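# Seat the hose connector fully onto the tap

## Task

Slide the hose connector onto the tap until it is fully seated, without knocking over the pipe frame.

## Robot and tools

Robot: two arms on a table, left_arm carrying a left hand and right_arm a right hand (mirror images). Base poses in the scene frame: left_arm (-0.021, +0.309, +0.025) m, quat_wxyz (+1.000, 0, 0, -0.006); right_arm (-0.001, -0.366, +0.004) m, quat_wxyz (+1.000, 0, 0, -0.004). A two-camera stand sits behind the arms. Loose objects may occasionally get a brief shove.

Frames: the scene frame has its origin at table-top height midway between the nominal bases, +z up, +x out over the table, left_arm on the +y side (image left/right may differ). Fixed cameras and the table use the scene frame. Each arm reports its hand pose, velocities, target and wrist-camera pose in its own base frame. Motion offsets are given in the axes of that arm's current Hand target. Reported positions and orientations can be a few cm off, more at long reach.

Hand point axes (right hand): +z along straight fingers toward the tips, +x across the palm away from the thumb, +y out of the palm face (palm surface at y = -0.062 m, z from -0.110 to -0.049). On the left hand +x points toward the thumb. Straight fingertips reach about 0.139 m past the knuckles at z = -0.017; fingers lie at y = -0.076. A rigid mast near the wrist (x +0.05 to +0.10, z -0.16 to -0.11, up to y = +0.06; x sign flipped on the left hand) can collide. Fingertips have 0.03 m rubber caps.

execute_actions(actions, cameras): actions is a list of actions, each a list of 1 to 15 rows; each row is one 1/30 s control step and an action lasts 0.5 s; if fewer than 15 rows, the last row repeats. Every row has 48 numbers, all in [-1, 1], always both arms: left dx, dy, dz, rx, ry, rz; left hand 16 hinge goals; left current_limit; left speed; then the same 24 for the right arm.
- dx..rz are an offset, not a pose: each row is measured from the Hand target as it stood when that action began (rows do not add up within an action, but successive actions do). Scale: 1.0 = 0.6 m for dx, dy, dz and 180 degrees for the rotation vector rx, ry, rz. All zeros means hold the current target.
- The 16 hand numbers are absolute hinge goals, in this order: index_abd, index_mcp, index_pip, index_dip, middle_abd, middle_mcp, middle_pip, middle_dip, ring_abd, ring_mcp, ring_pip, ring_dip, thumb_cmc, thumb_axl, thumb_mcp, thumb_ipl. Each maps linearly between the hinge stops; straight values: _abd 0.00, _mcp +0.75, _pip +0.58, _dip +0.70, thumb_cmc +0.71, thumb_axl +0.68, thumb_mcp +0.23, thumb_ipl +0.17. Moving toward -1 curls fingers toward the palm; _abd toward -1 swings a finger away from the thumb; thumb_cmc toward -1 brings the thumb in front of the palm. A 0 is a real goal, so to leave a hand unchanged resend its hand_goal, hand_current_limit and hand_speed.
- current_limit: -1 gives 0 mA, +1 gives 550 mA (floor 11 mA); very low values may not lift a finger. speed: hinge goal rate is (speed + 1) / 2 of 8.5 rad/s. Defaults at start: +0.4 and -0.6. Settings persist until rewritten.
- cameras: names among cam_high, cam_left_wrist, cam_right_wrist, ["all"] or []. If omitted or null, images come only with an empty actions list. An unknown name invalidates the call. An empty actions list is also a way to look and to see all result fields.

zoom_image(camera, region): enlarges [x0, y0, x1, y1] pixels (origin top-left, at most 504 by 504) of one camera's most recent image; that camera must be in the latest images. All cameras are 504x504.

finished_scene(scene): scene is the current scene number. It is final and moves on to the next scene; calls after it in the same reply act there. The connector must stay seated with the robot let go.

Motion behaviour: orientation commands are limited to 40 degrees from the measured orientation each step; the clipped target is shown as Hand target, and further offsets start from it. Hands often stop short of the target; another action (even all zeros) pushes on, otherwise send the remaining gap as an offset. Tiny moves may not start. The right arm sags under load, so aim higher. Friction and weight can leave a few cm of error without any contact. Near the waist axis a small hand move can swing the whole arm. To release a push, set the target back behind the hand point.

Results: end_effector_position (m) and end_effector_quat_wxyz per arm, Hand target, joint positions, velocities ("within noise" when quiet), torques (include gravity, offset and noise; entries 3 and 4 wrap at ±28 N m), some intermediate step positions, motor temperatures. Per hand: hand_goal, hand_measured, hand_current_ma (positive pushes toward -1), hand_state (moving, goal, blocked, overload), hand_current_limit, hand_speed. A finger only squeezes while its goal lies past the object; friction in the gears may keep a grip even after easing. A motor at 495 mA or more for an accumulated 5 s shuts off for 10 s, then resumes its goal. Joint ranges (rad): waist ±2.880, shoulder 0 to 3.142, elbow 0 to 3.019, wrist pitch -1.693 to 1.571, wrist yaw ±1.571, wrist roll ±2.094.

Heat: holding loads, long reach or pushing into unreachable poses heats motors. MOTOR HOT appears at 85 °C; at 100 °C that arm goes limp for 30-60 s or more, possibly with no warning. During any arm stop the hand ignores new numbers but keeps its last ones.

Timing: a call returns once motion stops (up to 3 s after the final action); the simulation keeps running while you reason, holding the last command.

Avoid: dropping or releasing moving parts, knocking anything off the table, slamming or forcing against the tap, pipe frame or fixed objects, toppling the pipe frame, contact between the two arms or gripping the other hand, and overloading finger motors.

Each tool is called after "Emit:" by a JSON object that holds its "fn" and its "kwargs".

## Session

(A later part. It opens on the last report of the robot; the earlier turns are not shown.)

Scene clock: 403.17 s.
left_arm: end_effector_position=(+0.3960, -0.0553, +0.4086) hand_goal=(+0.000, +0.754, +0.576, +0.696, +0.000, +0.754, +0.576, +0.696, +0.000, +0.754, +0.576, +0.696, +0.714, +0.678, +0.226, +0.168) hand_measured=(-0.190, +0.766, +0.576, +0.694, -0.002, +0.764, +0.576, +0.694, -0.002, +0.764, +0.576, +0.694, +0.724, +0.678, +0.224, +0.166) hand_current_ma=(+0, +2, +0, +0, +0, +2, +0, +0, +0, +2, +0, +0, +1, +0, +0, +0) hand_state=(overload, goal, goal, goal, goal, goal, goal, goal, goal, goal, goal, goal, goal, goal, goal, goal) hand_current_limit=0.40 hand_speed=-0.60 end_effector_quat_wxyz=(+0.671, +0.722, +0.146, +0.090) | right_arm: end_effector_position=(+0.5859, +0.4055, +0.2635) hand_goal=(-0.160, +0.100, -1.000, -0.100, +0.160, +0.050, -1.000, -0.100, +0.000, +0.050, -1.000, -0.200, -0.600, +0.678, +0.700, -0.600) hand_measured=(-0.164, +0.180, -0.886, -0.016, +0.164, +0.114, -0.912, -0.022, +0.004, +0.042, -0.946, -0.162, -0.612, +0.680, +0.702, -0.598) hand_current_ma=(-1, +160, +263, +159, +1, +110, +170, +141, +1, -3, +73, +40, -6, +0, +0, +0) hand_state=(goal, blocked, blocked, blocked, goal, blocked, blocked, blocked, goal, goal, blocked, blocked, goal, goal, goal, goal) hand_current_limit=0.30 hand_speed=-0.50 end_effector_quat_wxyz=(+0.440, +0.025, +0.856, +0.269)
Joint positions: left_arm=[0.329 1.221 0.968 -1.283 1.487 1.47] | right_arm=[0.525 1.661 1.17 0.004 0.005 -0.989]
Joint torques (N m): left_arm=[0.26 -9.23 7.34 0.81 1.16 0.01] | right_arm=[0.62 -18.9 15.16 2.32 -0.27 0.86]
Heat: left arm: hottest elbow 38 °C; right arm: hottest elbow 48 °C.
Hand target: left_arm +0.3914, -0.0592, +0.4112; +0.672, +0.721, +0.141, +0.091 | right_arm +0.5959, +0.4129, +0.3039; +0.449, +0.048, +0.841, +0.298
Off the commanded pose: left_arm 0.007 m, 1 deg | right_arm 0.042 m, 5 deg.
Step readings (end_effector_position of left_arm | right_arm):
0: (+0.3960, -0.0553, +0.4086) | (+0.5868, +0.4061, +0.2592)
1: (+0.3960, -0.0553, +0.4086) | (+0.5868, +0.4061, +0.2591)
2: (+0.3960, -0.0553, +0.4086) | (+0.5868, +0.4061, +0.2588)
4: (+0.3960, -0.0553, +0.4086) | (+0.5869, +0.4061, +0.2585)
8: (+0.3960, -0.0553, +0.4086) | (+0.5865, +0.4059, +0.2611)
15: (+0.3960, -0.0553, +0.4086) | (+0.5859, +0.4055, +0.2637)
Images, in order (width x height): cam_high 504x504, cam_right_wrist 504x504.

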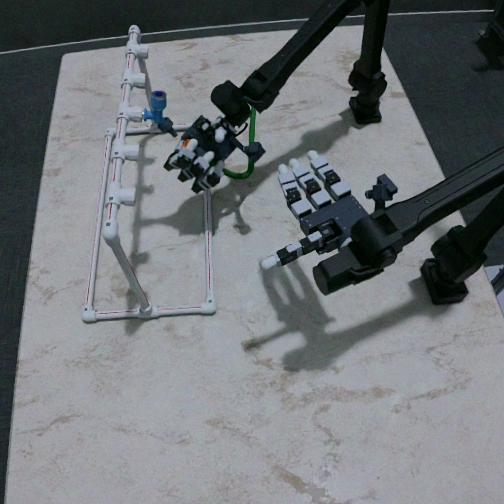

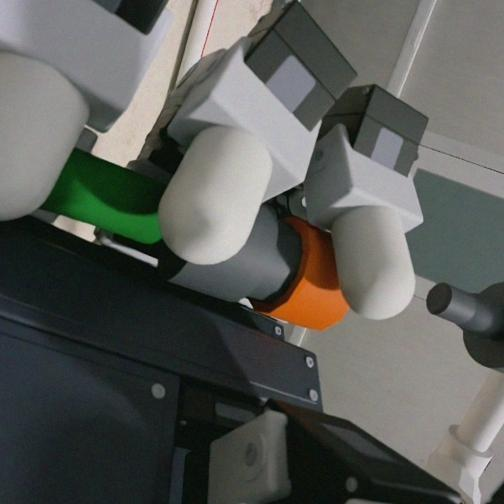

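Emit:
{"fn": "execute_actions", "kwargs": {"actions": [[[0,0,0,0,0,0, 0,0.754,0.576,0.696, 0,0.754,0.576,0.696, 0,0.754,0.576,0.696, 0.714,0.678,0.226,0.168, 0.4,-0.6, -0.016,0.016,0.0088,0,0,0, -0.16,0.1,-1,-0.1, 0.16,0.05,-1,-0.1, 0,0.05,-1,-0.2, -0.6,0.678,0.7,-0.6, 0.3,-0.5]]], "cameras": ["cam_high","cam_right_wrist"]}}

Emit:
{"fn": "zoom_image", "kwargs": {"camera": "cam_right_wrist", "region": [240, 205, 504, 469]}}

Emit:
{"fn": "zoom_image", "kwargs": {"camera": "cam_high", "region": [160, 115, 200, 155]}}

Scene clock: 404.47 s.
left_arm: end_effector_position=(+0.3960, -0.0553, +0.4086) hand_goal=(+0.000, +0.754, +0.576, +0.696, +0.000, +0.754, +0.576, +0.696, +0.000, +0.754, +0.576, +0.696, +0.714, +0.678, +0.226, +0.168) hand_measured=(-0.190, +0.766, +0.576, +0.694, -0.002, +0.764, +0.576, +0.694, -0.002, +0.764, +0.576, +0.694, +0.724, +0.678, +0.224, +0.166) hand_current_ma=(+0, +2, +0, +0, +0, +2, +0, +0, +0, +2, +0, +0, +1, +0, +0, +0) hand_state=(overload, goal, goal, goal, goal, goal, goal, goal, goal, goal, goal, goal, goal, goal, goal, goal) hand_current_limit=0.40 hand_speed=-0.60 end_effector_quat_wxyz=(+0.671, +0.722, +0.146, +0.090) | right_arm: end_effector_position=(+0.5936, +0.4096, +0.2827) hand_goal=(-0.160, +0.100, -1.000, -0.100, +0.160, +0.050, -1.000, -0.100, +0.000, +0.050, -1.000, -0.200, -0.600, +0.678, +0.700, -0.600) hand_measured=(-0.164, +0.178, -0.886, -0.016, +0.164, +0.114, -0.912, -0.022, +0.006, +0.042, -0.948, -0.162, -0.612, +0.680, +0.702, -0.598) hand_current_ma=(-1, +151, +263, +159, +1, +105, +170, +141, +1, -3, +70, +40, -6, +0, +0, +0) hand_state=(goal, blocked, blocked, blocked, goal, blocked, blocked, blocked, goal, goal, blocked, blocked, goal, goal, goal, goal) hand_current_limit=0.30 hand_speed=-0.50 end_effector_quat_wxyz=(+0.444, +0.027, +0.853, +0.273)
Joint positions: left_arm=[0.329 1.221 0.968 -1.283 1.487 1.47] | right_arm=[0.525 1.661 1.216 -0.029 0.005 -0.985]
Joint torques (N m): left_arm=[0.21 -9.23 7.35 0.8 1.16 0.01] | right_arm=[0.85 -17.55 15.57 2.36 -0.1 0.81]
Heat: left arm: hottest elbow 38 °C; right arm: hottest elbow 48 °C.
Hand target: left_arm +0.3914, -0.0592, +0.4112; +0.672, +0.721, +0.141, +0.091 | right_arm +0.6040, +0.4198, +0.3139; +0.448, +0.048, +0.841, +0.298
Off the commanded pose: left_arm 0.007 m, 1 deg | right_arm 0.034 m, 4 deg.
Step readings (end_effector_position of left_arm | right_arm):
0: (+0.3960, -0.0553, +0.4086) | (+0.5859, +0.4055, +0.2635)
1: (+0.3960, -0.0553, +0.4086) | (+0.5859, +0.4055, +0.2636)
2: (+0.3960, -0.0553, +0.4086) | (+0.5861, +0.4056, +0.2637)
4: (+0.3960, -0.0553, +0.4086) | (+0.5871, +0.4062, +0.2656)
8: (+0.3960, -0.0553, +0.4086) | (+0.5906, +0.4082, +0.2747)
15: (+0.3960, -0.0553, +0.4086) | (+0.5937, +0.4097, +0.2833)
Images, in order (width x height): cam_high 504x504, cam_right_wrist 504x504.

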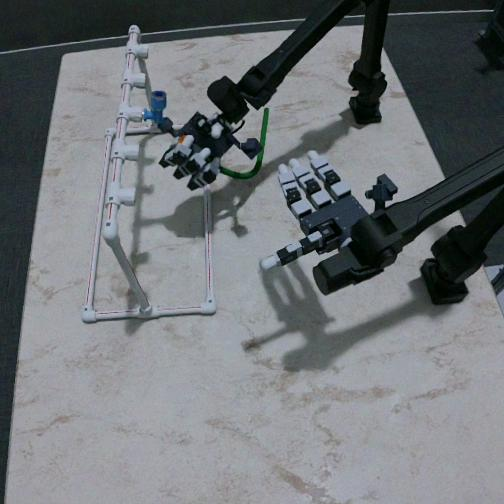

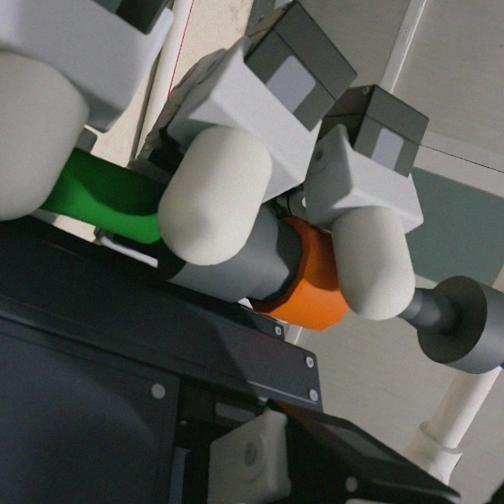

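Scaled by 1.909 from the camera's 504x504 image, which has a finer 720x720 frame.

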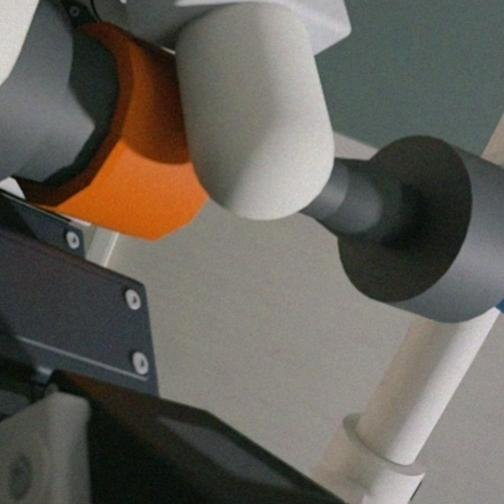

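Scaled by 12.600 from the camera's 504x504 image, which has a finer 720x720 frame.

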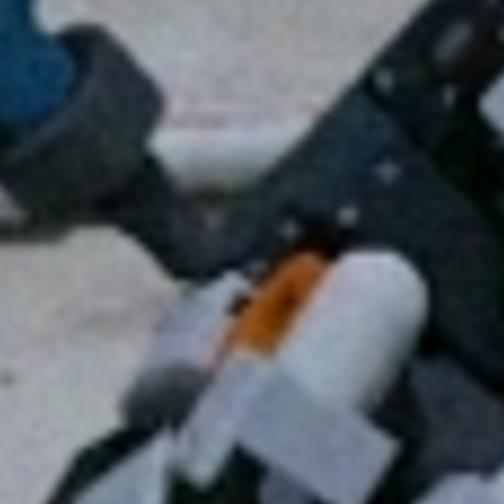

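Emit:
{"fn": "zoom_image", "kwargs": {"camera": "cam_right_wrist", "region": [384, 260, 504, 380]}}

Emit:
{"fn": "execute_actions", "kwargs": {"actions": [[[0,0,0,0,0,0, 0,0.754,0.576,0.696, 0,0.754,0.576,0.696, 0,0.754,0.576,0.696, 0.714,0.678,0.226,0.168, 0.4,-0.6, -0.019,-0.0055,0.0098,0,0,0, -0.16,0.1,-1,-0.1, 0.16,0.05,-1,-0.1, 0,0.05,-1,-0.2, -0.6,0.678,0.7,-0.6, 0.3,-0.5]]], "cameras": ["cam_high","cam_right_wrist"]}}

Emit:
{"fn": "zoom_image", "kwargs": {"camera": "cam_right_wrist", "region": [240, 205, 504, 469]}}

Emit:
{"fn": "zoom_image", "kwargs": {"camera": "cam_high", "region": [160, 115, 200, 155]}}

Scaled by 4.200 from the camera's 504x504 image, which has a finer 720x720 frame.

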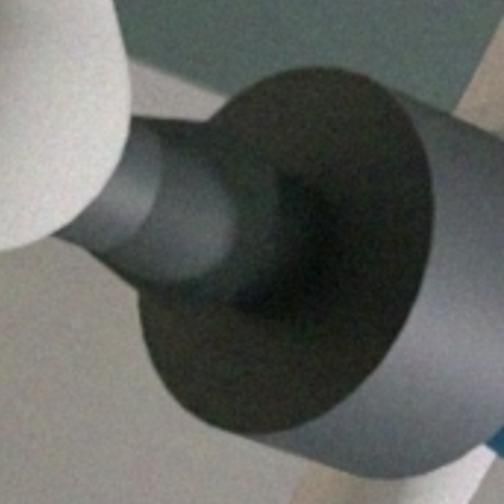

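Scene clock: 406.90 s.
left_arm: end_effector_position=(+0.3960, -0.0553, +0.4086) hand_goal=(+0.000, +0.754, +0.576, +0.696, +0.000, +0.754, +0.576, +0.696, +0.000, +0.754, +0.576, +0.696, +0.714, +0.678, +0.226, +0.168) hand_measured=(-0.190, +0.766, +0.576, +0.694, -0.002, +0.764, +0.576, +0.694, -0.002, +0.764, +0.576, +0.694, +0.724, +0.678, +0.224, +0.166) hand_current_ma=(+0, +2, +0, +0, +0, +2, +0, +0, +0, +2, +0, +0, +1, +0, +0, +0) hand_state=(overload, goal, goal, goal, goal, goal, goal, goal, goal, goal, goal, goal, goal, goal, goal, goal) hand_current_limit=0.40 hand_speed=-0.60 end_effector_quat_wxyz=(+0.671, +0.722, +0.146, +0.090) | right_arm: end_effector_position=(+0.5978, +0.4125, +0.2969) hand_goal=(-0.160, +0.100, -1.000, -0.100, +0.160, +0.050, -1.000, -0.100, +0.000, +0.050, -1.000, -0.200, -0.600, +0.678, +0.700, -0.600) hand_measured=(-0.164, +0.172, -0.886, -0.016, +0.164, +0.108, -0.912, -0.022, +0.004, +0.042, -0.948, -0.162, -0.612, +0.680, +0.702, -0.598) hand_current_ma=(-1, +131, +263, +159, +1, +94, +170, +141, +1, -3, +70, +40, -6, +0, +0, +0) hand_state=(goal, blocked, blocked, blocked, goal, blocked, blocked, blocked, goal, goal, blocked, blocked, goal, goal, goal, goal) hand_current_limit=0.30 hand_speed=-0.50 end_effector_quat_wxyz=(+0.447, +0.025, +0.849, +0.280)
Joint positions: left_arm=[0.329 1.221 0.968 -1.283 1.487 1.47] | right_arm=[0.523 1.661 1.246 -0.045 -0.007 -0.984]
Joint torques (N m): left_arm=[0.21 -9.17 7.35 0.81 1.16 0.01] | right_arm=[-0.32 -16.21 15.9 2.32 -0.19 0.76]
Heat: left arm: hottest elbow 38 °C; right arm: hottest elbow 49 °C.
Hand target: left_arm +0.3914, -0.0592, +0.4112; +0.672, +0.721, +0.141, +0.091 | right_arm +0.6160, +0.4158, +0.3178; +0.449, +0.048, +0.841, +0.298
Off the commanded pose: left_arm 0.007 m, 1 deg | right_arm 0.028 m, 3 deg.
Step readings (end_effector_position of left_arm | right_arm):
0: (+0.3960, -0.0553, +0.4086) | (+0.5936, +0.4096, +0.2827)
1: (+0.3960, -0.0553, +0.4086) | (+0.5936, +0.4096, +0.2827)
2: (+0.3960, -0.0553, +0.4086) | (+0.5936, +0.4099, +0.2828)
4: (+0.3960, -0.0553, +0.4086) | (+0.5936, +0.4108, +0.2844)
8: (+0.3960, -0.0553, +0.4086) | (+0.5953, +0.4124, +0.2910)
15: (+0.3960, -0.0553, +0.4086) | (+0.5976, +0.4128, +0.2972)
Images, in order (width x height): cam_high 504x504, cam_right_wrist 504x504.

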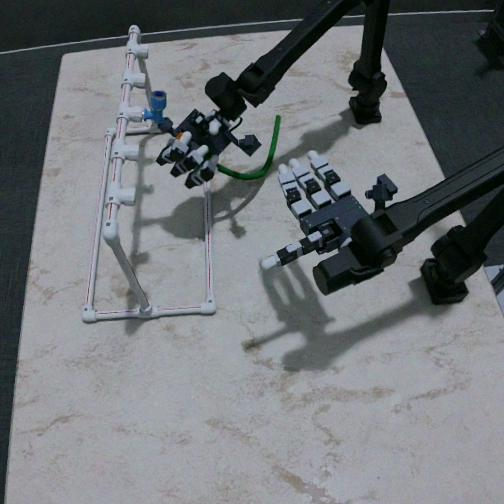

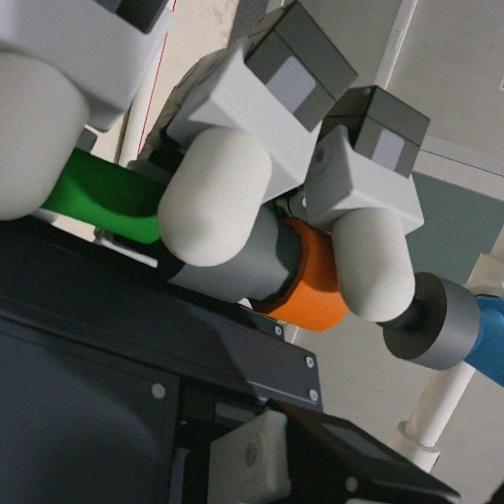

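Scaled by 1.909 from the camera's 504x504 image, which has a finer 720x720 frame.

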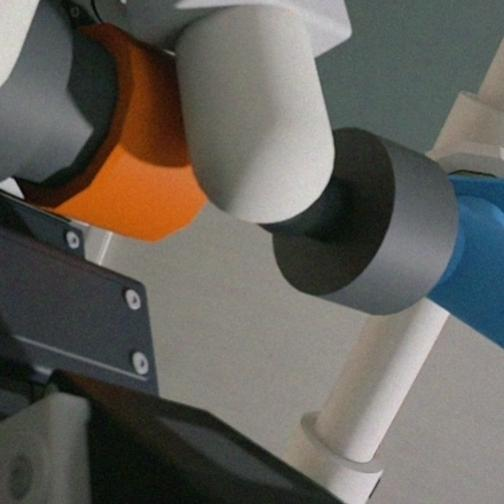

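Scaled by 12.600 from the camera's 504x504 image, which has a finer 720x720 frame.

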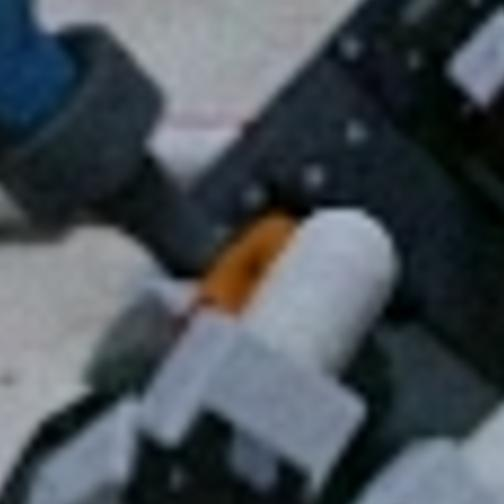

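Emit:
{"fn": "execute_actions", "kwargs": {"actions": [[[0,0,0,0,0,0, 0,0.754,0.576,0.696, 0,0.754,0.576,0.696, 0,0.754,0.576,0.696, 0.714,0.678,0.226,0.168, 0.4,-0.6, 0.0698,-0.0573,0.0158,0,0,0, -0.16,0.1,-1,-0.1, 0.16,0.05,-1,-0.1, 0,0.05,-1,-0.2, -0.6,0.678,0.7,-0.6, 0.3,-0.5]]], "cameras": ["cam_high","cam_right_wrist"]}}

Emit:
{"fn": "zoom_image", "kwargs": {"camera": "cam_right_wrist", "region": [240, 205, 504, 469]}}

Emit:
{"fn": "zoom_image", "kwargs": {"camera": "cam_high", "region": [160, 115, 200, 155]}}

Scene clock: 409.90 s.
left_arm: end_effector_position=(+0.3960, -0.0553, +0.4086) hand_goal=(+0.000, +0.754, +0.576, +0.696, +0.000, +0.754, +0.576, +0.696, +0.000, +0.754, +0.576, +0.696, +0.714, +0.678, +0.226, +0.168) hand_measured=(-0.190, +0.766, +0.576, +0.694, -0.002, +0.764, +0.576, +0.694, -0.002, +0.764, +0.576, +0.694, +0.724, +0.678, +0.224, +0.166) hand_current_ma=(+0, +2, +0, +0, +0, +2, +0, +0, +0, +2, +0, +0, +1, +0, +0, +0) hand_state=(overload, goal, goal, goal, goal, goal, goal, goal, goal, goal, goal, goal, goal, goal, goal, goal) hand_current_limit=0.40 hand_speed=-0.60 end_effector_quat_wxyz=(+0.671, +0.722, +0.146, +0.090) | right_arm: end_effector_position=(+0.5984, +0.4097, +0.2890) hand_goal=(-0.160, +0.100, -1.000, -0.100, +0.160, +0.050, -1.000, -0.100, +0.000, +0.050, -1.000, -0.200, -0.600, +0.678, +0.700, -0.600) hand_measured=(-0.164, +0.168, -0.886, -0.016, +0.164, +0.108, -0.910, -0.022, +0.000, +0.048, -0.944, -0.160, -0.612, +0.680, +0.702, -0.598) hand_current_ma=(-1, +122, +263, +159, +1, +91, +171, +141, +0, +0, +77, +44, -6, +0, +0, +0) hand_state=(goal, blocked, blocked, blocked, goal, blocked, blocked, blocked, goal, goal, blocked, blocked, goal, goal, goal, goal) hand_current_limit=0.30 hand_speed=-0.50 end_effector_quat_wxyz=(+0.464, +0.029, +0.835, +0.295)
Joint positions: left_arm=[0.329 1.221 0.968 -1.283 1.487 1.47] | right_arm=[0.519 1.677 1.204 0.065 -0.011 -0.975]
Joint torques (N m): left_arm=[0.26 -9.29 7.34 0.8 1.16 0.01] | right_arm=[-0.38 -15.03 9.65 3.6 -0.14 0.65]
Heat: left arm: hottest elbow 38 °C; right arm: hottest elbow 49 °C.
Hand target: left_arm +0.3914, -0.0592, +0.4112; +0.672, +0.721, +0.141, +0.091 | right_arm +0.6049, +0.4067, +0.2648; +0.448, +0.048, +0.841, +0.298
Off the commanded pose: left_arm 0.007 m, 1 deg | right_arm 0.025 m, 3 deg.
Step readings (end_effector_position of left_arm | right_arm):
0: (+0.3960, -0.0553, +0.4086) | (+0.5978, +0.4125, +0.2969)
1: (+0.3960, -0.0553, +0.4086) | (+0.5977, +0.4126, +0.2969)
2: (+0.3960, -0.0553, +0.4086) | (+0.5977, +0.4127, +0.2976)
4: (+0.3960, -0.0553, +0.4086) | (+0.5984, +0.4128, +0.3003)
8: (+0.3960, -0.0553, +0.4086) | (+0.5971, +0.4100, +0.2966)
15: (+0.3960, -0.0553, +0.4086) | (+0.5982, +0.4097, +0.2879)
Images, in order (width x height): cam_high 504x504, cam_right_wrist 504x504.

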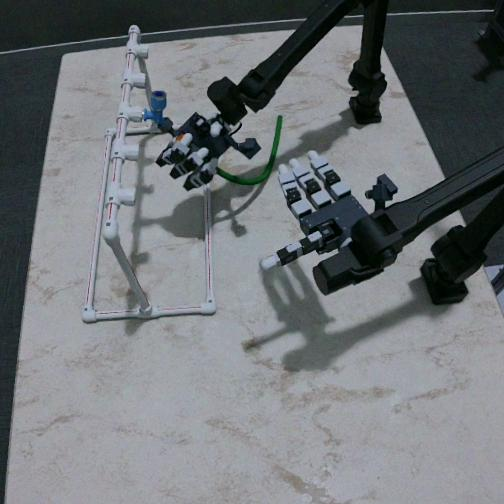

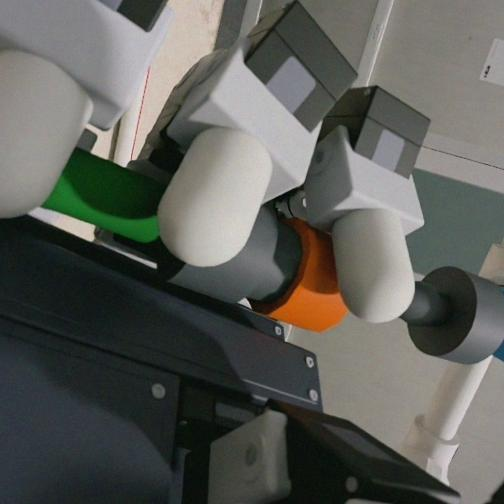

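Scaled by 1.909 from the camera's 504x504 image, which has a finer 720x720 frame.

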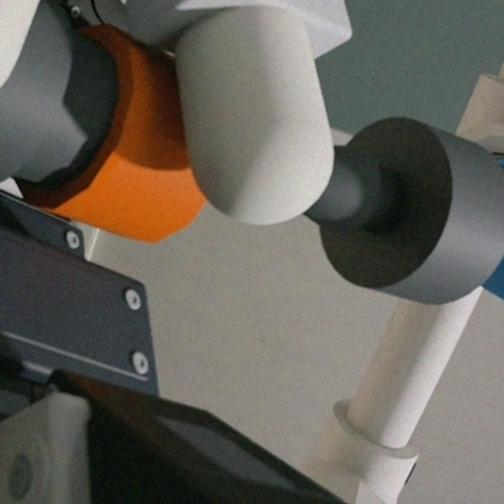

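Scaled by 12.600 from the camera's 504x504 image, which has a finer 720x720 frame.

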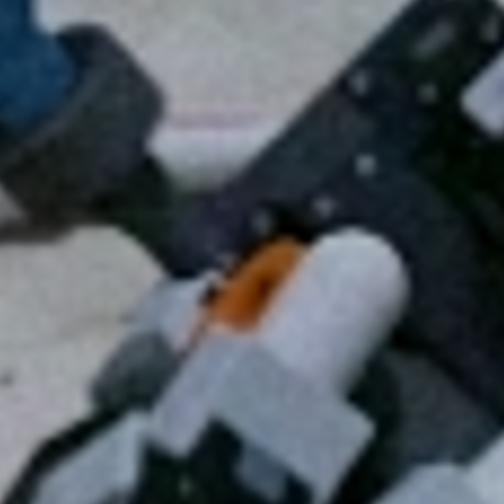

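Emit:
{"fn": "execute_actions", "kwargs": {"actions": [[[0,0,0,0,0,0, 0,0.754,0.576,0.696, 0,0.754,0.576,0.696, 0,0.754,0.576,0.696, 0.714,0.678,0.226,0.168, 0.4,-0.6, -0.0662,0.0493,-0.0167,0,0,0, -0.16,0.1,-1,-0.1, 0.16,0.05,-1,-0.1, 0,0.05,-1,-0.2, -0.6,0.678,0.7,-0.6, 0.3,-0.5]]], "cameras": ["cam_high","cam_right_wrist"]}}

Emit:
{"fn": "zoom_image", "kwargs": {"camera": "cam_right_wrist", "region": [240, 205, 504, 469]}}

Emit:
{"fn": "zoom_image", "kwargs": {"camera": "cam_high", "region": [160, 115, 200, 155]}}

Scene clock: 412.80 s.
left_arm: end_effector_position=(+0.3960, -0.0553, +0.4086) hand_goal=(+0.000, +0.754, +0.576, +0.696, +0.000, +0.754, +0.576, +0.696, +0.000, +0.754, +0.576, +0.696, +0.714, +0.678, +0.226, +0.168) hand_measured=(-0.190, +0.766, +0.576, +0.694, -0.002, +0.764, +0.576, +0.694, -0.002, +0.764, +0.576, +0.694, +0.724, +0.678, +0.224, +0.166) hand_current_ma=(+0, +2, +0, +0, +0, +2, +0, +0, +0, +2, +0, +0, +1, +0, +0, +0) hand_state=(overload, goal, goal, goal, goal, goal, goal, goal, goal, goal, goal, goal, goal, goal, goal, goal) hand_current_limit=0.40 hand_speed=-0.60 end_effector_quat_wxyz=(+0.671, +0.722, +0.146, +0.090) | right_arm: end_effector_position=(+0.6014, +0.4113, +0.2866) hand_goal=(-0.160, +0.100, -1.000, -0.100, +0.160, +0.050, -1.000, -0.100, +0.000, +0.050, -1.000, -0.200, -0.600, +0.678, +0.700, -0.600) hand_measured=(-0.164, +0.168, -0.886, -0.016, +0.164, +0.108, -0.910, -0.022, +0.000, +0.048, -0.944, -0.160, -0.612, +0.680, +0.702, -0.598) hand_current_ma=(-1, +120, +263, +159, +1, +91, +171, +141, +0, +0, +79, +44, -6, +0, +0, +0) hand_state=(goal, blocked, blocked, blocked, goal, blocked, blocked, blocked, goal, goal, blocked, blocked, goal, goal, goal, goal) hand_current_limit=0.30 hand_speed=-0.50 end_effector_quat_wxyz=(+0.442, +0.031, +0.851, +0.282)
Joint positions: left_arm=[0.329 1.221 0.968 -1.283 1.487 1.47] | right_arm=[0.519 1.677 1.241 -0.031 -0.011 -0.972]
Joint torques (N m): left_arm=[0.21 -9.17 7.34 0.81 1.16 0.01] | right_arm=[-0.5 -18.02 15.27 2.15 -0.19 0.61]
Heat: left arm: hottest elbow 38 °C; right arm: hottest elbow 48 °C.
Hand target: left_arm +0.3914, -0.0592, +0.4112; +0.672, +0.721, +0.141, +0.091 | right_arm +0.6152, +0.4125, +0.3140; +0.449, +0.048, +0.841, +0.298
Off the commanded pose: left_arm 0.007 m, 1 deg | right_arm 0.031 m, 3 deg.
Step readings (end_effector_position of left_arm | right_arm):
0: (+0.3960, -0.0553, +0.4086) | (+0.5984, +0.4097, +0.2890)
1: (+0.3960, -0.0553, +0.4086) | (+0.5984, +0.4097, +0.2890)
2: (+0.3960, -0.0553, +0.4086) | (+0.5983, +0.4096, +0.2884)
4: (+0.3960, -0.0553, +0.4086) | (+0.5984, +0.4096, +0.2853)
8: (+0.3960, -0.0553, +0.4086) | (+0.5999, +0.4103, +0.2842)
15: (+0.3960, -0.0553, +0.4086) | (+0.6016, +0.4114, +0.2874)
Images, in order (width x height): cam_high 504x504, cam_right_wrist 504x504.

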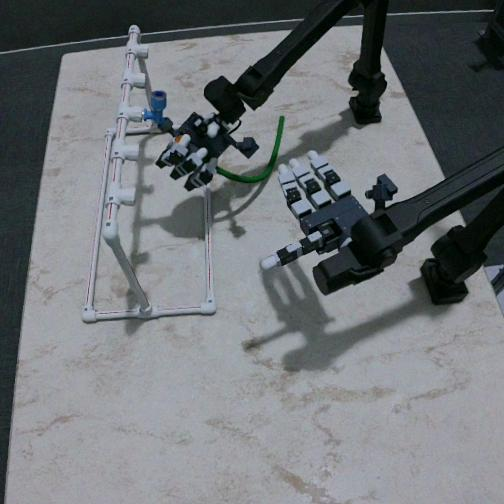

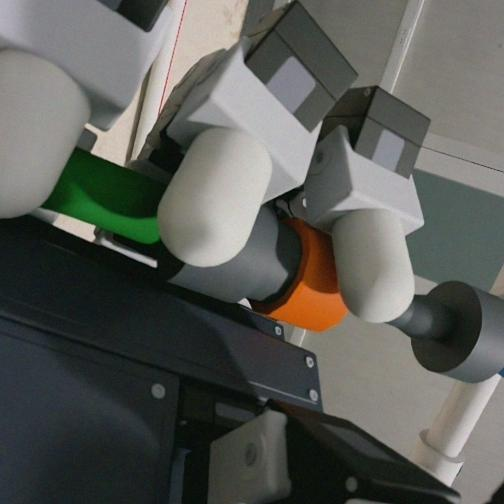

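Scaled by 1.909 from the camera's 504x504 image, which has a finer 720x720 frame.

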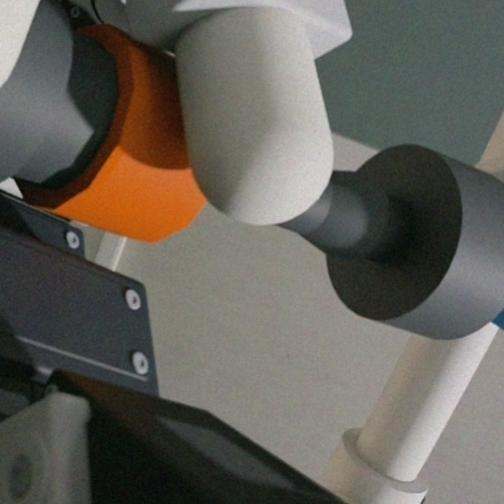

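Scaled by 12.600 from the camera's 504x504 image, which has a finer 720x720 frame.

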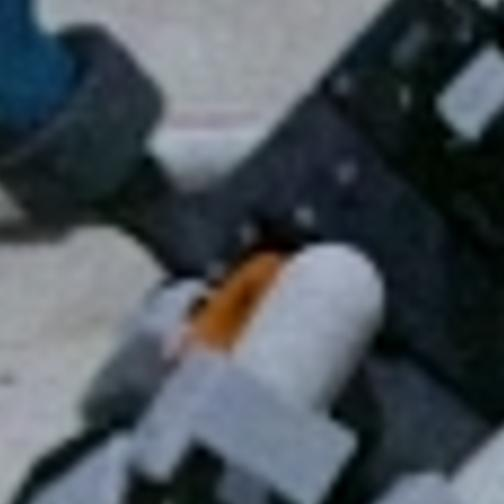

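Emit:
{"fn": "execute_actions", "kwargs": {"actions": [[[0,0,0,0,0,0, 0,0.754,0.576,0.696, 0,0.754,0.576,0.696, 0,0.754,0.576,0.696, 0.714,0.678,0.226,0.168, 0.4,-0.6, -0.0225,0.006,-0.0007,0,0,0, -0.16,0.1,-1,-0.1, 0.16,0.05,-1,-0.1, 0,0.05,-1,-0.2, -0.6,0.678,0.7,-0.6, 0.3,-0.5]]], "cameras": ["cam_high","cam_right_wrist"]}}

Emit:
{"fn": "zoom_image", "kwargs": {"camera": "cam_right_wrist", "region": [240, 205, 504, 469]}}

Emit:
{"fn": "zoom_image", "kwargs": {"camera": "cam_high", "region": [160, 115, 200, 155]}}

Scene clock: 414.43 s.
left_arm: end_effector_position=(+0.3960, -0.0553, +0.4086) hand_goal=(+0.000, +0.754, +0.576, +0.696, +0.000, +0.754, +0.576, +0.696, +0.000, +0.754, +0.576, +0.696, +0.714, +0.678, +0.226, +0.168) hand_measured=(-0.190, +0.766, +0.576, +0.694, -0.002, +0.764, +0.576, +0.694, -0.002, +0.764, +0.576, +0.694, +0.724, +0.678, +0.224, +0.166) hand_current_ma=(+0, +2, +0, +0, +0, +2, +0, +0, +0, +2, +0, +0, +1, +0, +0, +0) hand_state=(overload, goal, goal, goal, goal, goal, goal, goal, goal, goal, goal, goal, goal, goal, goal, goal) hand_current_limit=0.40 hand_speed=-0.60 end_effector_quat_wxyz=(+0.671, +0.722, +0.146, +0.090) | right_arm: end_effector_position=(+0.6080, +0.4069, +0.2924) hand_goal=(-0.160, +0.100, -1.000, -0.100, +0.160, +0.050, -1.000, -0.100, +0.000, +0.050, -1.000, -0.200, -0.600, +0.678, +0.700, -0.600) hand_measured=(-0.164, +0.168, -0.886, -0.016, +0.164, +0.106, -0.910, -0.022, +0.000, +0.044, -0.944, -0.160, -0.612, +0.680, +0.702, -0.598) hand_current_ma=(-1, +120, +263, +159, +1, +89, +171, +141, +0, -1, +79, +44, -6, +0, +0, +0) hand_state=(goal, blocked, blocked, blocked, goal, blocked, blocked, blocked, goal, goal, blocked, blocked, goal, goal, goal, goal) hand_current_limit=0.30 hand_speed=-0.50 end_effector_quat_wxyz=(+0.437, +0.034, +0.854, +0.280)
Joint positions: left_arm=[0.329 1.221 0.968 -1.283 1.487 1.47] | right_arm=[0.507 1.677 1.265 -0.068 -0.02 -0.972]
Joint torques (N m): left_arm=[0.26 -9.23 7.35 0.8 1.16 0.01] | right_arm=[-0.21 -18.26 16.03 2.37 -0.19 0.58]
Heat: left arm: hottest elbow 38 °C; right arm: hottest elbow 48 °C.
Hand target: left_arm +0.3914, -0.0592, +0.4112; +0.672, +0.721, +0.141, +0.091 | right_arm +0.6221, +0.4106, +0.3259; +0.448, +0.048, +0.841, +0.298
Off the commanded pose: left_arm 0.007 m, 1 deg | right_arm 0.037 m, 3 deg.
Step readings (end_effector_position of left_arm | right_arm):
0: (+0.3960, -0.0553, +0.4086) | (+0.6014, +0.4113, +0.2866)
1: (+0.3960, -0.0553, +0.4086) | (+0.6014, +0.4114, +0.2864)
2: (+0.3960, -0.0553, +0.4086) | (+0.6014, +0.4115, +0.2866)
4: (+0.3960, -0.0553, +0.4086) | (+0.6022, +0.4113, +0.2876)
8: (+0.3960, -0.0553, +0.4086) | (+0.6057, +0.4096, +0.2921)
15: (+0.3960, -0.0553, +0.4086) | (+0.6080, +0.4068, +0.2926)
Images, in order (width x height): cam_high 504x504, cam_right_wrist 504x504.

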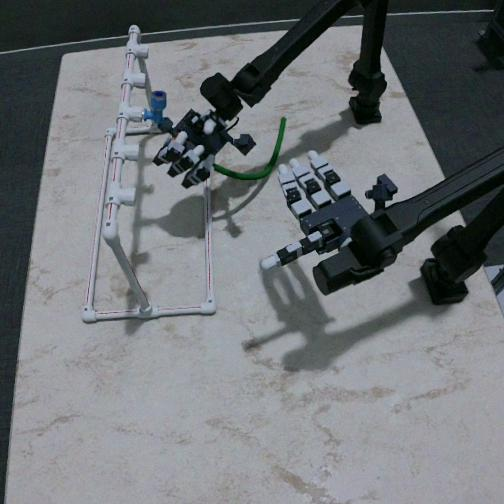

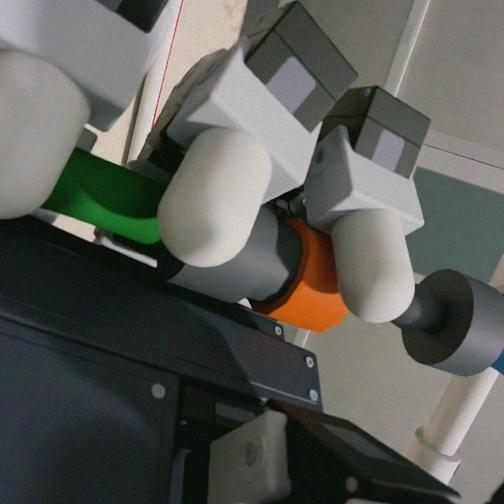

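Scaled by 1.909 from the camera's 504x504 image, which has a finer 720x720 frame.

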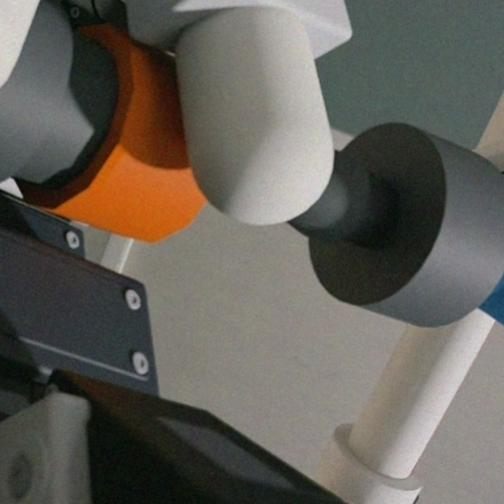

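Scaled by 12.600 from the camera's 504x504 image, which has a finer 720x720 frame.

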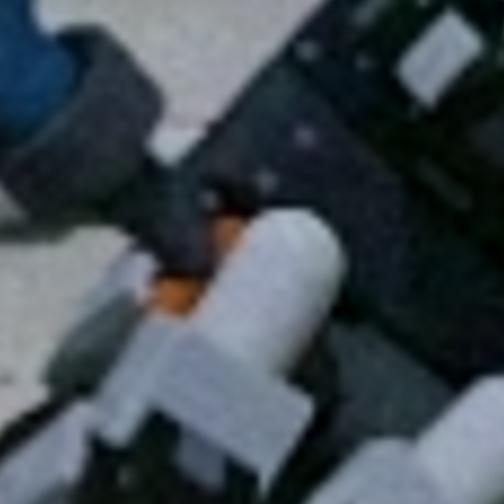

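Emit:
{"fn": "execute_actions", "kwargs": {"actions": [[[0,0,0,0,0,0, 0,0.754,0.576,0.696, 0,0.754,0.576,0.696, 0,0.754,0.576,0.696, 0.714,0.678,0.226,0.168, 0.4,-0.6, 0.0000,0.0215,0.0039,0,0,0, -0.16,0.1,-1,-0.1, 0.16,0.05,-1,-0.1, 0,0.05,-1,-0.2, -0.6,0.678,0.7,-0.6, 0.3,-0.5]]], "cameras": ["cam_high","cam_right_wrist"]}}

Emit:
{"fn": "zoom_image", "kwargs": {"camera": "cam_right_wrist", "region": [240, 205, 504, 469]}}

Emit:
{"fn": "zoom_image", "kwargs": {"camera": "cam_high", "region": [160, 115, 200, 155]}}

Scene clock: 416.30 s.
left_arm: end_effector_position=(+0.3960, -0.0553, +0.4086) hand_goal=(+0.000, +0.754, +0.576, +0.696, +0.000, +0.754, +0.576, +0.696, +0.000, +0.754, +0.576, +0.696, +0.714, +0.678, +0.226, +0.168) hand_measured=(-0.190, +0.766, +0.576, +0.694, -0.002, +0.764, +0.576, +0.694, -0.002, +0.764, +0.576, +0.694, +0.724, +0.678, +0.224, +0.166) hand_current_ma=(+0, +2, +0, +0, +0, +2, +0, +0, +0, +2, +0, +0, +1, +0, +0, +0) hand_state=(overload, goal, goal, goal, goal, goal, goal, goal, goal, goal, goal, goal, goal, goal, goal, goal) hand_current_limit=0.40 hand_speed=-0.60 end_effector_quat_wxyz=(+0.671, +0.722, +0.146, +0.090) | right_arm: end_effector_position=(+0.6087, +0.4103, +0.2965) hand_goal=(-0.160, +0.100, -1.000, -0.100, +0.160, +0.050, -1.000, -0.100, +0.000, +0.050, -1.000, -0.200, -0.600, +0.678, +0.700, -0.600) hand_measured=(-0.164, +0.166, -0.886, -0.016, +0.164, +0.104, -0.910, -0.022, +0.000, +0.044, -0.944, -0.160, -0.612, +0.680, +0.702, -0.598) hand_current_ma=(-1, +113, +263, +159, +1, +83, +171, +141, +0, -2, +79, +44, -5, +0, +0, +0) hand_state=(goal, blocked, blocked, blocked, goal, blocked, blocked, blocked, goal, goal, blocked, blocked, goal, goal, goal, goal) hand_current_limit=0.30 hand_speed=-0.50 end_effector_quat_wxyz=(+0.437, +0.034, +0.855, +0.276)
Joint positions: left_arm=[0.329 1.221 0.968 -1.283 1.487 1.47] | right_arm=[0.513 1.677 1.282 -0.09 -0.01 -0.972]
Joint torques (N m): left_arm=[0.26 -9.23 7.34 0.8 1.16 0.01] | right_arm=[0.79 -17.79 16.69 2.25 0.06 0.66]
Heat: left arm: hottest elbow 38 °C; right arm: hottest elbow 49 °C.
Hand target: left_arm +0.3914, -0.0592, +0.4112; +0.672, +0.721, +0.141, +0.091 | right_arm +0.6215, +0.4223, +0.3318; +0.448, +0.048, +0.841, +0.298
Off the commanded pose: left_arm 0.007 m, 1 deg | right_arm 0.039 m, 4 deg.
Step readings (end_effector_position of left_arm | right_arm):
0: (+0.3960, -0.0553, +0.4086) | (+0.6080, +0.4069, +0.2924)
1: (+0.3960, -0.0553, +0.4086) | (+0.6080, +0.4069, +0.2924)
2: (+0.3960, -0.0553, +0.4086) | (+0.6081, +0.4068, +0.2924)
4: (+0.3960, -0.0553, +0.4086) | (+0.6092, +0.4065, +0.2933)
8: (+0.3960, -0.0553, +0.4086) | (+0.6101, +0.4068, +0.2944)
15: (+0.3960, -0.0553, +0.4086) | (+0.6090, +0.4095, +0.2960)
Images, in order (width x height): cam_high 504x504, cam_right_wrist 504x504.

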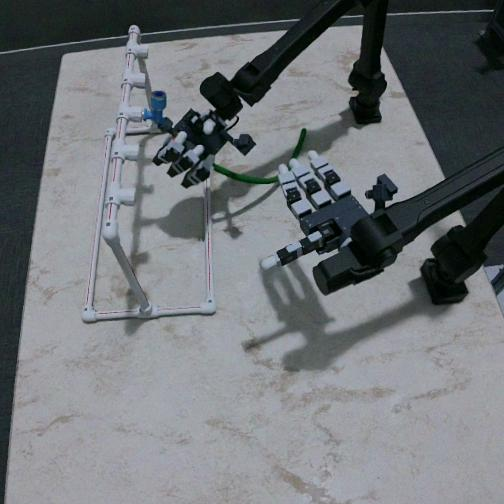

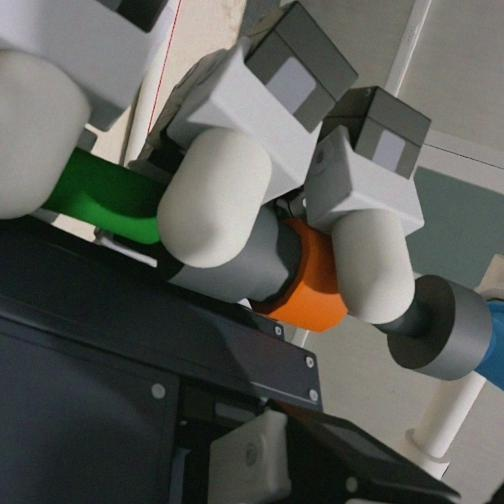

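Scaled by 1.909 from the camera's 504x504 image, which has a finer 720x720 frame.

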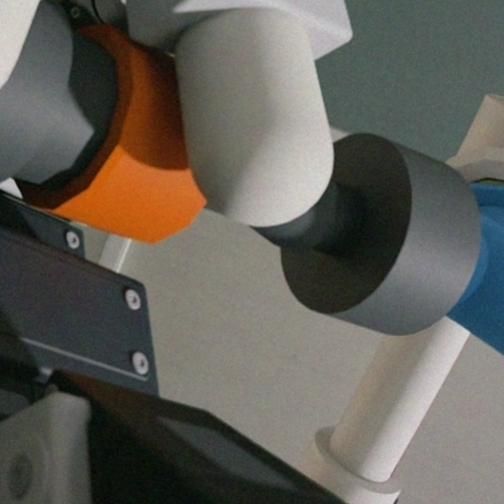

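Scaled by 12.600 from the camera's 504x504 image, which has a finer 720x720 frame.

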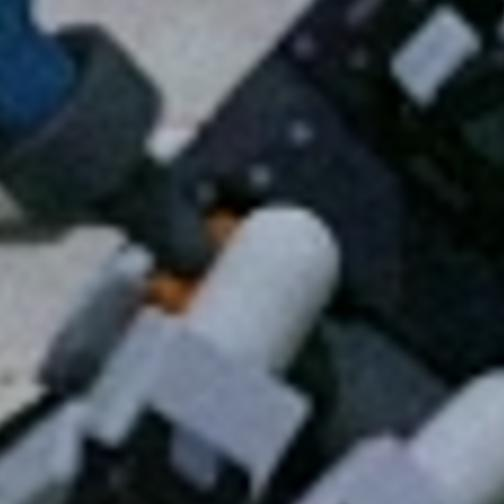

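Emit:
{"fn": "execute_actions", "kwargs": {"actions": [[[0,0,0,0,0,0, 0,0.754,0.576,0.696, 0,0.754,0.576,0.696, 0,0.754,0.576,0.696, 0.714,0.678,0.226,0.168, 0.4,-0.6, -0.0171,-0.0069,0.0009,0,0,0, -0.16,0.1,-1,-0.1, 0.16,0.05,-1,-0.1, 0,0.05,-1,-0.2, -0.6,0.678,0.7,-0.6, 0.3,-0.5]]], "cameras": ["cam_high","cam_right_wrist"]}}

Emit:
{"fn": "zoom_image", "kwargs": {"camera": "cam_right_wrist", "region": [240, 205, 504, 469]}}

Emit:
{"fn": "zoom_image", "kwargs": {"camera": "cam_high", "region": [160, 115, 200, 155]}}

Scene clock: 417.93 s.
left_arm: end_effector_position=(+0.3960, -0.0553, +0.4086) hand_goal=(+0.000, +0.754, +0.576, +0.696, +0.000, +0.754, +0.576, +0.696, +0.000, +0.754, +0.576, +0.696, +0.714, +0.678, +0.226, +0.168) hand_measured=(-0.190, +0.766, +0.576, +0.694, -0.002, +0.764, +0.576, +0.694, -0.002, +0.764, +0.576, +0.694, +0.724, +0.678, +0.224, +0.166) hand_current_ma=(+0, +2, +0, +0, +0, +2, +0, +0, +0, +2, +0, +0, +1, +0, +0, +0) hand_state=(overload, goal, goal, goal, goal, goal, goal, goal, goal, goal, goal, goal, goal, goal, goal, goal) hand_current_limit=0.40 hand_speed=-0.60 end_effector_quat_wxyz=(+0.671, +0.722, +0.146, +0.090) | right_arm: end_effector_position=(+0.6091, +0.4126, +0.3016) hand_goal=(-0.160, +0.100, -1.000, -0.100, +0.160, +0.050, -1.000, -0.100, +0.000, +0.050, -1.000, -0.200, -0.600, +0.678, +0.700, -0.600) hand_measured=(-0.166, +0.144, -0.886, -0.016, +0.164, +0.088, -0.908, -0.022, -0.006, +0.050, -0.936, -0.156, -0.612, +0.680, +0.702, -0.598) hand_current_ma=(-1, +55, +263, +159, +1, +44, +177, +141, -1, +0, +96, +53, -5, +0, +0, +0) hand_state=(goal, blocked, blocked, blocked, goal, blocked, blocked, blocked, goal, goal, blocked, blocked, goal, goal, goal, goal) hand_current_limit=0.30 hand_speed=-0.50 end_effector_quat_wxyz=(+0.431, +0.037, +0.856, +0.283)
Joint positions: left_arm=[0.329 1.221 0.968 -1.283 1.487 1.47] | right_arm=[0.514 1.677 1.295 -0.105 -0.021 -0.957]
Joint torques (N m): left_arm=[0.26 -9.23 7.35 0.81 1.16 0.01] | right_arm=[-0.56 -17.49 17.07 2.41 -0.06 0.43]
Heat: left arm: hottest elbow 38 °C; right arm: hottest elbow 49 °C.
Hand target: left_arm +0.3914, -0.0592, +0.4112; +0.672, +0.721, +0.141, +0.091 | right_arm +0.6288, +0.4155, +0.3367; +0.448, +0.048, +0.841, +0.298
Off the commanded pose: left_arm 0.007 m, 1 deg | right_arm 0.040 m, 3 deg.
Step readings (end_effector_position of left_arm | right_arm):
0: (+0.3960, -0.0553, +0.4086) | (+0.6091, +0.4103, +0.2973)
1: (+0.3960, -0.0553, +0.4086) | (+0.6091, +0.4103, +0.2973)
2: (+0.3960, -0.0553, +0.4086) | (+0.6089, +0.4105, +0.2972)
4: (+0.3960, -0.0553, +0.4086) | (+0.6087, +0.4111, +0.2976)
8: (+0.3960, -0.0553, +0.4086) | (+0.6085, +0.4119, +0.2988)
15: (+0.3960, -0.0553, +0.4086) | (+0.6090, +0.4124, +0.3007)
Images, in order (width x height): cam_high 504x504, cam_right_wrist 504x504.

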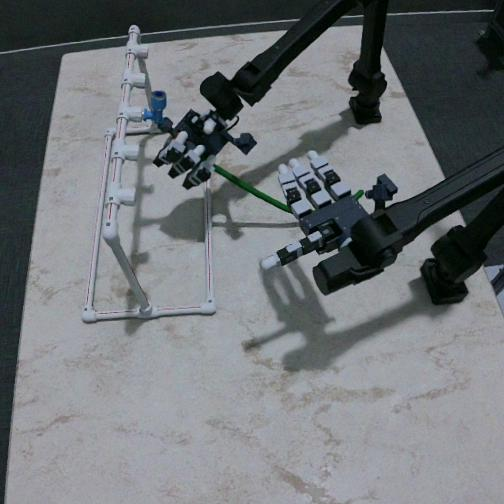

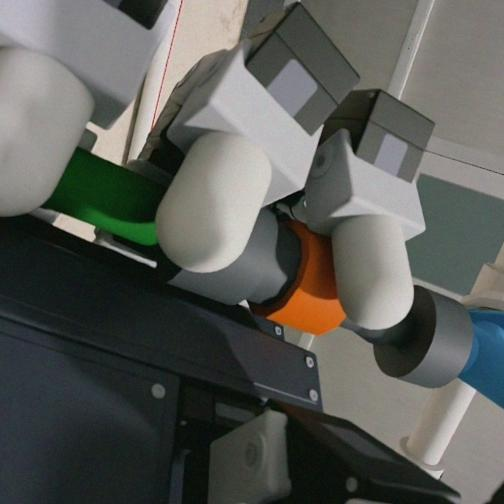

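Scaled by 1.909 from the camera's 504x504 image, which has a finer 720x720 frame.

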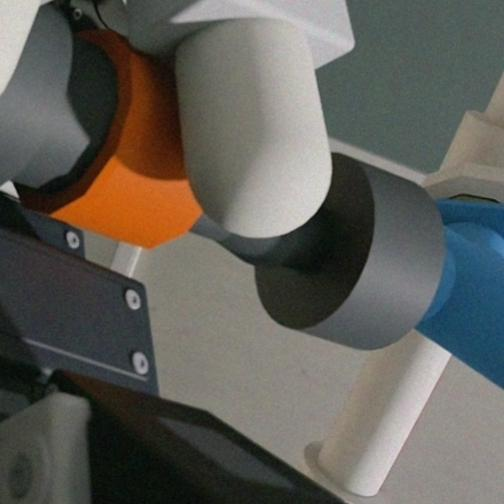

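Scaled by 12.600 from the camera's 504x504 image, which has a finer 720x720 frame.

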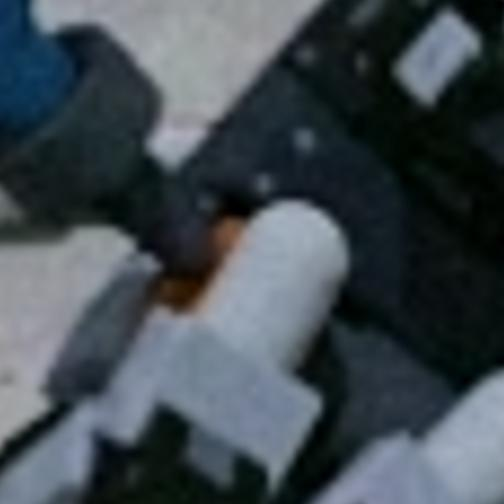

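Emit:
{"fn": "execute_actions", "kwargs": {"actions": [[[0,0,0,0,0,0, 0,0.754,0.576,0.696, 0,0.754,0.576,0.696, 0,0.754,0.576,0.696, 0.714,0.678,0.226,0.168, 0.4,-0.6, 0.0575,-0.0605,0.0207,0,0,0, -0.16,0.1,-1,-0.1, 0.16,0.05,-1,-0.1, 0,0.05,-1,-0.2, -0.6,0.678,0.7,-0.6, 0.3,-0.5]]], "cameras": ["cam_high","cam_right_wrist"]}}

Emit:
{"fn": "zoom_image", "kwargs": {"camera": "cam_right_wrist", "region": [240, 205, 504, 469]}}

Emit:
{"fn": "zoom_image", "kwargs": {"camera": "cam_high", "region": [160, 115, 200, 155]}}

Scene clock: 420.43 s.
left_arm: end_effector_position=(+0.3960, -0.0553, +0.4086) hand_goal=(+0.000, +0.754, +0.576, +0.696, +0.000, +0.754, +0.576, +0.696, +0.000, +0.754, +0.576, +0.696, +0.714, +0.678, +0.226, +0.168) hand_measured=(-0.190, +0.766, +0.576, +0.694, -0.002, +0.764, +0.576, +0.694, -0.002, +0.764, +0.576, +0.694, +0.724, +0.678, +0.224, +0.166) hand_current_ma=(+0, +2, +0, +0, +0, +2, +0, +0, +0, +2, +0, +0, +1, +0, +0, +0) hand_state=(overload, goal, goal, goal, goal, goal, goal, goal, goal, goal, goal, goal, goal, goal, goal, goal) hand_current_limit=0.40 hand_speed=-0.60 end_effector_quat_wxyz=(+0.671, +0.722, +0.146, +0.090) | right_arm: end_effector_position=(+0.6158, +0.4068, +0.2958) hand_goal=(-0.160, +0.100, -1.000, -0.100, +0.160, +0.050, -1.000, -0.100, +0.000, +0.050, -1.000, -0.200, -0.600, +0.678, +0.700, -0.600) hand_measured=(-0.166, +0.136, -0.884, -0.016, +0.164, +0.084, -0.908, -0.022, -0.006, +0.050, -0.936, -0.154, -0.612, +0.680, +0.702, -0.598) hand_current_ma=(-1, +39, +264, +159, +1, +36, +179, +141, -1, +0, +96, +55, -5, +0, +0, +0) hand_state=(goal, blocked, blocked, blocked, goal, blocked, blocked, blocked, goal, goal, blocked, blocked, goal, goal, goal, goal) hand_current_limit=0.30 hand_speed=-0.50 end_effector_quat_wxyz=(+0.446, +0.039, +0.844, +0.296)
Joint positions: left_arm=[0.329 1.221 0.968 -1.283 1.487 1.47] | right_arm=[0.499 1.697 1.27 -0.014 -0.037 -0.957]
Joint torques (N m): left_arm=[0.26 -9.23 7.35 0.8 1.16 0.01] | right_arm=[0.26 -16.5 10.99 3.96 0 0.37]
Heat: left arm: hottest elbow 38 °C; right arm: hottest elbow 49 °C.
Hand target: left_arm +0.3914, -0.0592, +0.4112; +0.672, +0.721, +0.141, +0.091 | right_arm +0.6249, +0.4033, +0.2868; +0.448, +0.048, +0.841, +0.298
Off the commanded pose: left_arm 0.007 m, 1 deg | right_arm 0.013 m, 1 deg.
Step readings (end_effector_position of left_arm | right_arm):
0: (+0.3960, -0.0553, +0.4086) | (+0.6091, +0.4126, +0.3016)
1: (+0.3960, -0.0553, +0.4086) | (+0.6090, +0.4127, +0.3017)
2: (+0.3960, -0.0553, +0.4086) | (+0.6090, +0.4128, +0.3021)
4: (+0.3960, -0.0553, +0.4086) | (+0.6096, +0.4130, +0.3038)
8: (+0.3960, -0.0553, +0.4086) | (+0.6108, +0.4120, +0.3026)
15: (+0.3960, -0.0553, +0.4086) | (+0.6155, +0.4068, +0.2959)
Images, in order (width x height): cam_high 504x504, cam_right_wrist 504x504.

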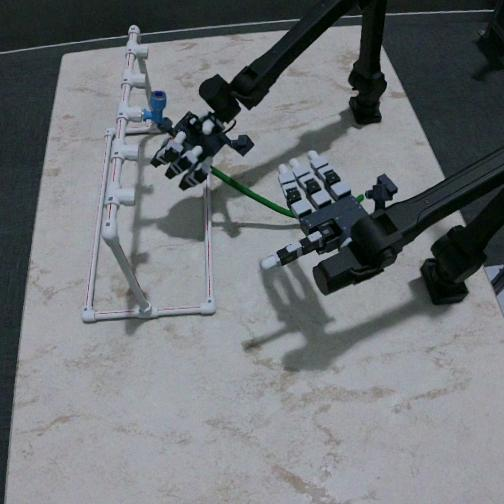

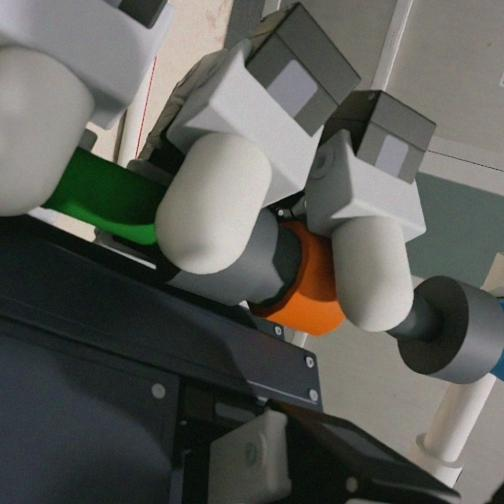

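Scaled by 1.909 from the camera's 504x504 image, which has a finer 720x720 frame.

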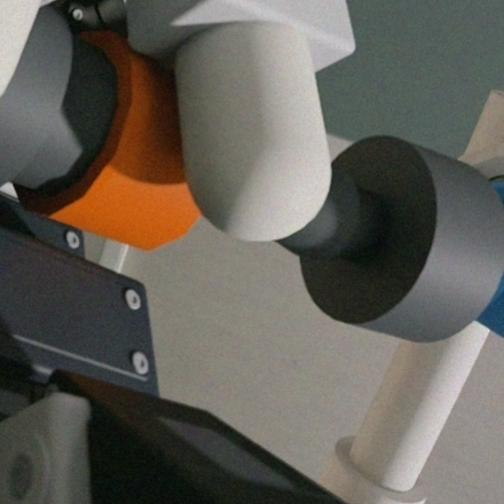

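Scaled by 12.600 from the camera's 504x504 image, which has a finer 720x720 frame.

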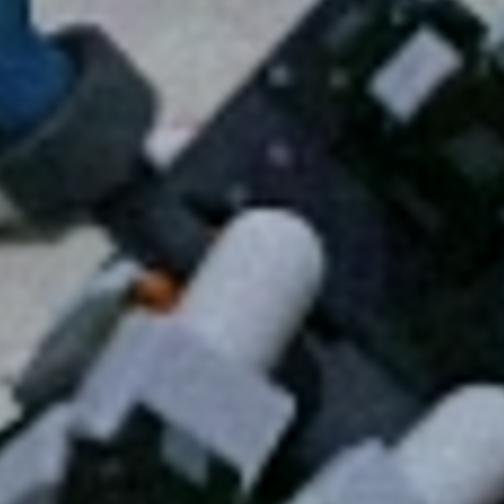

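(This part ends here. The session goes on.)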